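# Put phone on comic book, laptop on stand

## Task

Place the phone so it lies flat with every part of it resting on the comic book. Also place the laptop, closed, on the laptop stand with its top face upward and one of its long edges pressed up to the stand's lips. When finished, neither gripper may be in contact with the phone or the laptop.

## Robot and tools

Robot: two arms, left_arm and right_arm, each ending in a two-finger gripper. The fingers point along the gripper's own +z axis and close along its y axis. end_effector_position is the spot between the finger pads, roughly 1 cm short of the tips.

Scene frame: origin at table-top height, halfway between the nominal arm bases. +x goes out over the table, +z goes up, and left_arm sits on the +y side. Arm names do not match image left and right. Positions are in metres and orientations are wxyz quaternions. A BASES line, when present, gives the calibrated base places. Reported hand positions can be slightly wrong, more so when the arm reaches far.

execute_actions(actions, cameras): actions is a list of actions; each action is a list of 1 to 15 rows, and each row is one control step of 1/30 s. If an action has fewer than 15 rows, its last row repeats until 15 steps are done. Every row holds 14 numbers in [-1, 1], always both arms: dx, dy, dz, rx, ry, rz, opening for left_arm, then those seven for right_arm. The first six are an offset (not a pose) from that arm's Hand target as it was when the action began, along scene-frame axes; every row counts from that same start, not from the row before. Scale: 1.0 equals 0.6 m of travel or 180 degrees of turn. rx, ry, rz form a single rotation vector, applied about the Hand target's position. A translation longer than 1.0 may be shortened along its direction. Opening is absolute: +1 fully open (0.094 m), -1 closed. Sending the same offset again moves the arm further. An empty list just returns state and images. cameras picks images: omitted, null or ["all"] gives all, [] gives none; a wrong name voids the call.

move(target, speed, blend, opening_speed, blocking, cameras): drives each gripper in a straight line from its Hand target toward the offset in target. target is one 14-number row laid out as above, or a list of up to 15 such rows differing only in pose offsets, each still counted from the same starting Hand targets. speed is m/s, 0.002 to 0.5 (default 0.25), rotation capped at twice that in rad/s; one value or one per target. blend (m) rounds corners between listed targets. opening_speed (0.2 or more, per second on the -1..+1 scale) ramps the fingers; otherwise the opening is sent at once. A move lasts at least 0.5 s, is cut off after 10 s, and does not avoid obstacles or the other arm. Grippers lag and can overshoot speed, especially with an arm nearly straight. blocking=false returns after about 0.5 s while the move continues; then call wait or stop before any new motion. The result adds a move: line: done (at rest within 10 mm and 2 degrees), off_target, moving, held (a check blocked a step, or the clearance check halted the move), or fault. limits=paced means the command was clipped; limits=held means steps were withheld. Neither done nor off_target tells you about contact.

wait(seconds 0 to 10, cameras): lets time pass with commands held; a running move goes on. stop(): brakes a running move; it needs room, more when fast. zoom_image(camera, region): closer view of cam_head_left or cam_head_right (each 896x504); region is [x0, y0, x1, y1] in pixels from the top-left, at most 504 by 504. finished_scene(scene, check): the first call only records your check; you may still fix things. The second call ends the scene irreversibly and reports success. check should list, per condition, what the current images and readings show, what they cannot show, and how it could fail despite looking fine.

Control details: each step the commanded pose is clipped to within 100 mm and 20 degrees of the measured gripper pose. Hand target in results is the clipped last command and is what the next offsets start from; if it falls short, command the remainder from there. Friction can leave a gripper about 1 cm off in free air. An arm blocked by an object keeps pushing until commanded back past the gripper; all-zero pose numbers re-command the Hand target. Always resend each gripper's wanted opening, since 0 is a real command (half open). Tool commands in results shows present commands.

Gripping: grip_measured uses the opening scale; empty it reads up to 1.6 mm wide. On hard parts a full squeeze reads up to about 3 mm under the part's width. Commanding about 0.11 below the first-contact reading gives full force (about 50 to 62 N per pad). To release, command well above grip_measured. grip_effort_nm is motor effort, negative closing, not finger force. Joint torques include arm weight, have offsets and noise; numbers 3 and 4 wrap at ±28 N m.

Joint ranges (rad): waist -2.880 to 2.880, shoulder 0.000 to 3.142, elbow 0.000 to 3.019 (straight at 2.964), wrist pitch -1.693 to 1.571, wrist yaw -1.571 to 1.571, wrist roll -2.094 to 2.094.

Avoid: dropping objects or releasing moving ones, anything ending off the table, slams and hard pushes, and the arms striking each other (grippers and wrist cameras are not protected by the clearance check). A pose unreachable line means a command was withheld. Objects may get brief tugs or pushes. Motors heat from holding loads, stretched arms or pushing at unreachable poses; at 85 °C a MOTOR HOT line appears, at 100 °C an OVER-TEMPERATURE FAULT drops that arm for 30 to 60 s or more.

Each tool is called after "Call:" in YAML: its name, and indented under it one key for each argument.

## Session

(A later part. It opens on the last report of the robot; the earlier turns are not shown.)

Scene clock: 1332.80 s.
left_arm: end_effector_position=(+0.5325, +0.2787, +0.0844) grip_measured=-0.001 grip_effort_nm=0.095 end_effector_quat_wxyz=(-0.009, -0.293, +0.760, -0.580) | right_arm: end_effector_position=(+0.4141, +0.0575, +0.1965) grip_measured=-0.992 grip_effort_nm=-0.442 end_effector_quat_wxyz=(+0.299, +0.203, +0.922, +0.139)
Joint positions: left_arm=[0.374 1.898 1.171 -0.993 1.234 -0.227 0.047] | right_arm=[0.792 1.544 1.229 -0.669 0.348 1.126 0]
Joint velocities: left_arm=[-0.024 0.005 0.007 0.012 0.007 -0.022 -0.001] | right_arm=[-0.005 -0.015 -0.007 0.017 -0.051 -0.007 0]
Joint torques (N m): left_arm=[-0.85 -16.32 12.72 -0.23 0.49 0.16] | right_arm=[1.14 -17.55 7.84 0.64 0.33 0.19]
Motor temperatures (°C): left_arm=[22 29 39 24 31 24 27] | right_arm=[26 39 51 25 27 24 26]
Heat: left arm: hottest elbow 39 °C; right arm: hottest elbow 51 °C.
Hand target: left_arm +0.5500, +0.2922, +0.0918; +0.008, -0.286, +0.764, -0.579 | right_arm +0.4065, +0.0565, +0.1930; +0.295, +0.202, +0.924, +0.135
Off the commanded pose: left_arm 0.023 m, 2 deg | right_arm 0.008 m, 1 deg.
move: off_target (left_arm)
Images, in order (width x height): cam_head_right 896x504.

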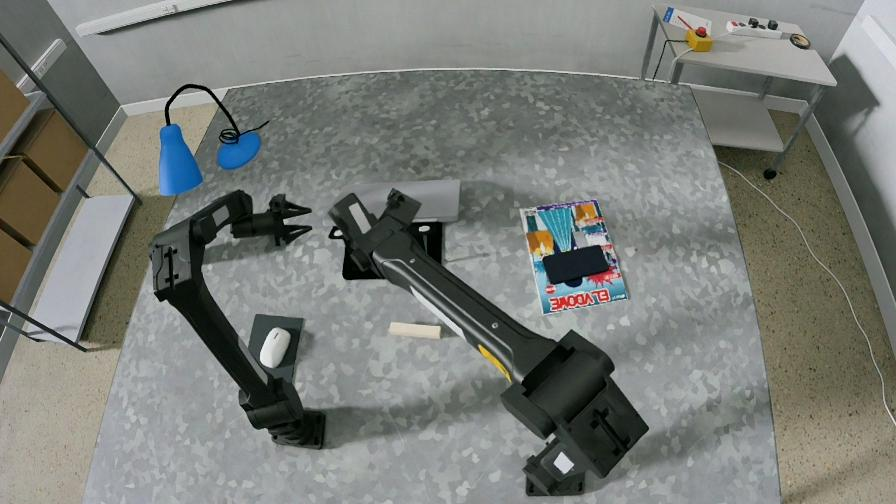

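Call:
move:
  target: [0,0,0.0,0,0,0,0,-0.15,-0.45,0.08,0,0,0,-1]
  speed: 0.2

Call:
zoom_image:
  camera: "cam_head_left"
  region: [290, 150, 500, 290]

Call:
zoom_image:
  camera: "cam_head_right"
  region: [290, 150, 500, 290]

Scene clock: 1337.50 s.
left_arm: end_effector_position=(+0.5325, +0.2787, +0.0844) grip_measured=-0.001 grip_effort_nm=0.095 end_effector_quat_wxyz=(-0.009, -0.292, +0.760, -0.580) | right_arm: end_effector_position=(+0.3186, -0.2062, +0.2510) grip_measured=-0.992 grip_effort_nm=-0.437 end_effector_quat_wxyz=(+0.303, +0.200, +0.921, +0.143)
Joint positions: left_arm=[0.374 1.898 1.171 -0.993 1.234 -0.227 0.047] | right_arm=[0.321 0.861 0.808 -0.837 0.063 0.731 0]
Joint velocities: left_arm=[-0.005 -0.005 -0.012 -0.007 0.007 -0.066 -0.001] | right_arm=[-0.015 0.015 0.002 -0.002 -0.007 0.007 0]
Joint torques (N m): left_arm=[-0.26 -15.74 12.63 -0.34 0.45 0.19] | right_arm=[-0.26 -6.77 8.38 0.76 0 0.04]
Motor temperatures (°C): left_arm=[22 29 39 24 31 24 27] | right_arm=[26 38 51 25 26 24 26]
Heat: left arm: hottest elbow 39 °C; right arm: hottest elbow 51 °C.
Hand target: left_arm +0.5500, +0.2922, +0.0918; +0.008, -0.286, +0.764, -0.579 | right_arm +0.3135, -0.2124, +0.2439; +0.297, +0.202, +0.923, +0.136
Off the commanded pose: left_arm 0.023 m, 2 deg | right_arm 0.013 m, 1 deg.
move: off_target (left_arm, right_arm)

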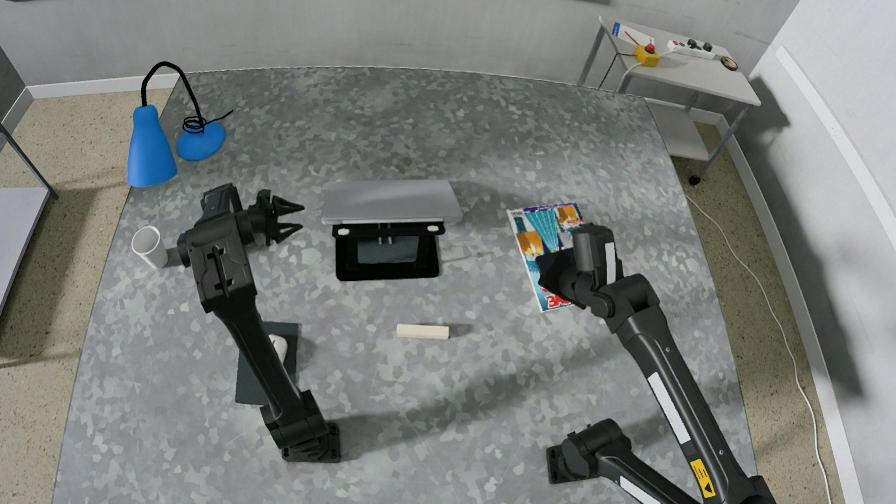

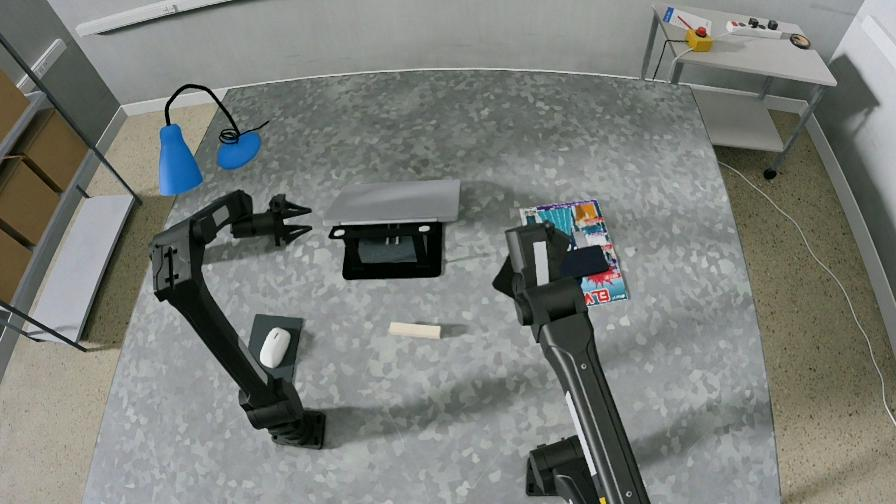

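Scaled by 2.400.

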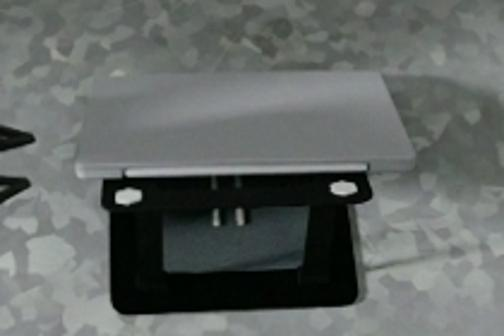

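Scaled by 2.400.

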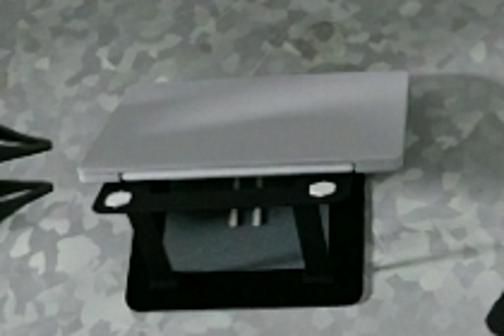

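Call:
zoom_image:
  camera: "cam_head_left"
  region: [310, 170, 400, 220]

Call:
zoom_image:
  camera: "cam_head_left"
  region: [390, 170, 480, 220]

Call:
zoom_image:
  camera: "cam_head_left"
  region: [310, 205, 480, 285]

Call:
zoom_image:
  camera: "cam_head_right"
  region: [310, 210, 480, 290]

Call:
zoom_image:
  camera: "cam_head_right"
  region: [390, 170, 480, 220]

Scaled by 5.600.

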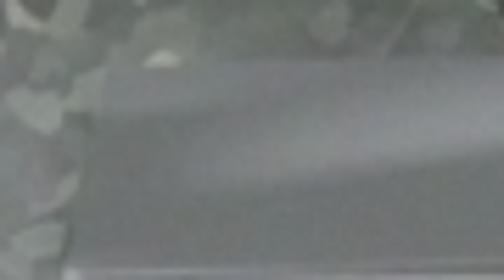

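Scaled by 5.600.

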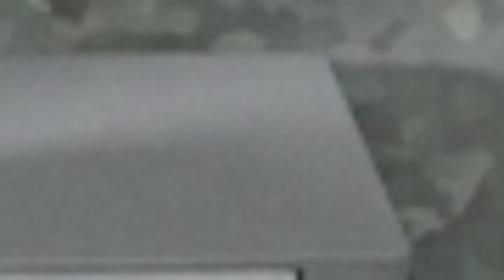

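Scaled by 2.965.

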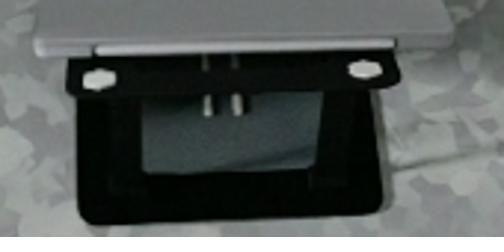

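Scaled by 2.965.

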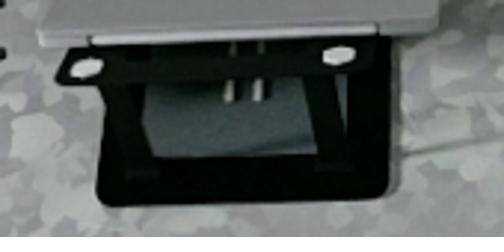

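Scaled by 5.600.

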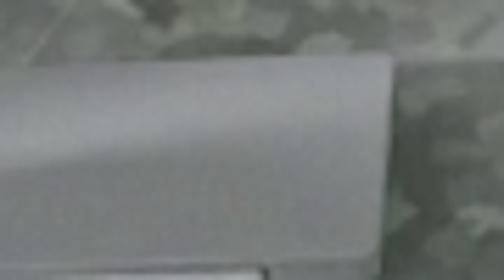

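Call:
finished_scene:
  scene: 1
  check: "Phone: both views before the arm moved over showed it flat, all four corners inside the comic. Laptop: closed, lid up, lying on the sloped plate, centred and parallel to the bar; far edge hides the lips (stalled there when pushed). Moved rigidly with stand when stand was nudged. Cannot see the lips directly; a 1-2 mm gap or far edge atop lips cannot be fully excluded but geometry (far edge row just at former lip row) and sliding stall argue for contact. Grippers are clear of both."

This call ended nothing. Check each condition that your pictures could not show: look closer or test it, and mend what is not met. Then call finished_scene again.

Call:
finished_scene:
  scene: 1
  check: "Re-looked: phone flat with all corners inside the comic; laptop closed, lid up, long edges parallel to stand bar, near underside resting on plate, far edge at lip position, moved with stand as one body; grippers clear of everything. Lip contact itself is hidden from both cameras."

The scene is finished: the task was done.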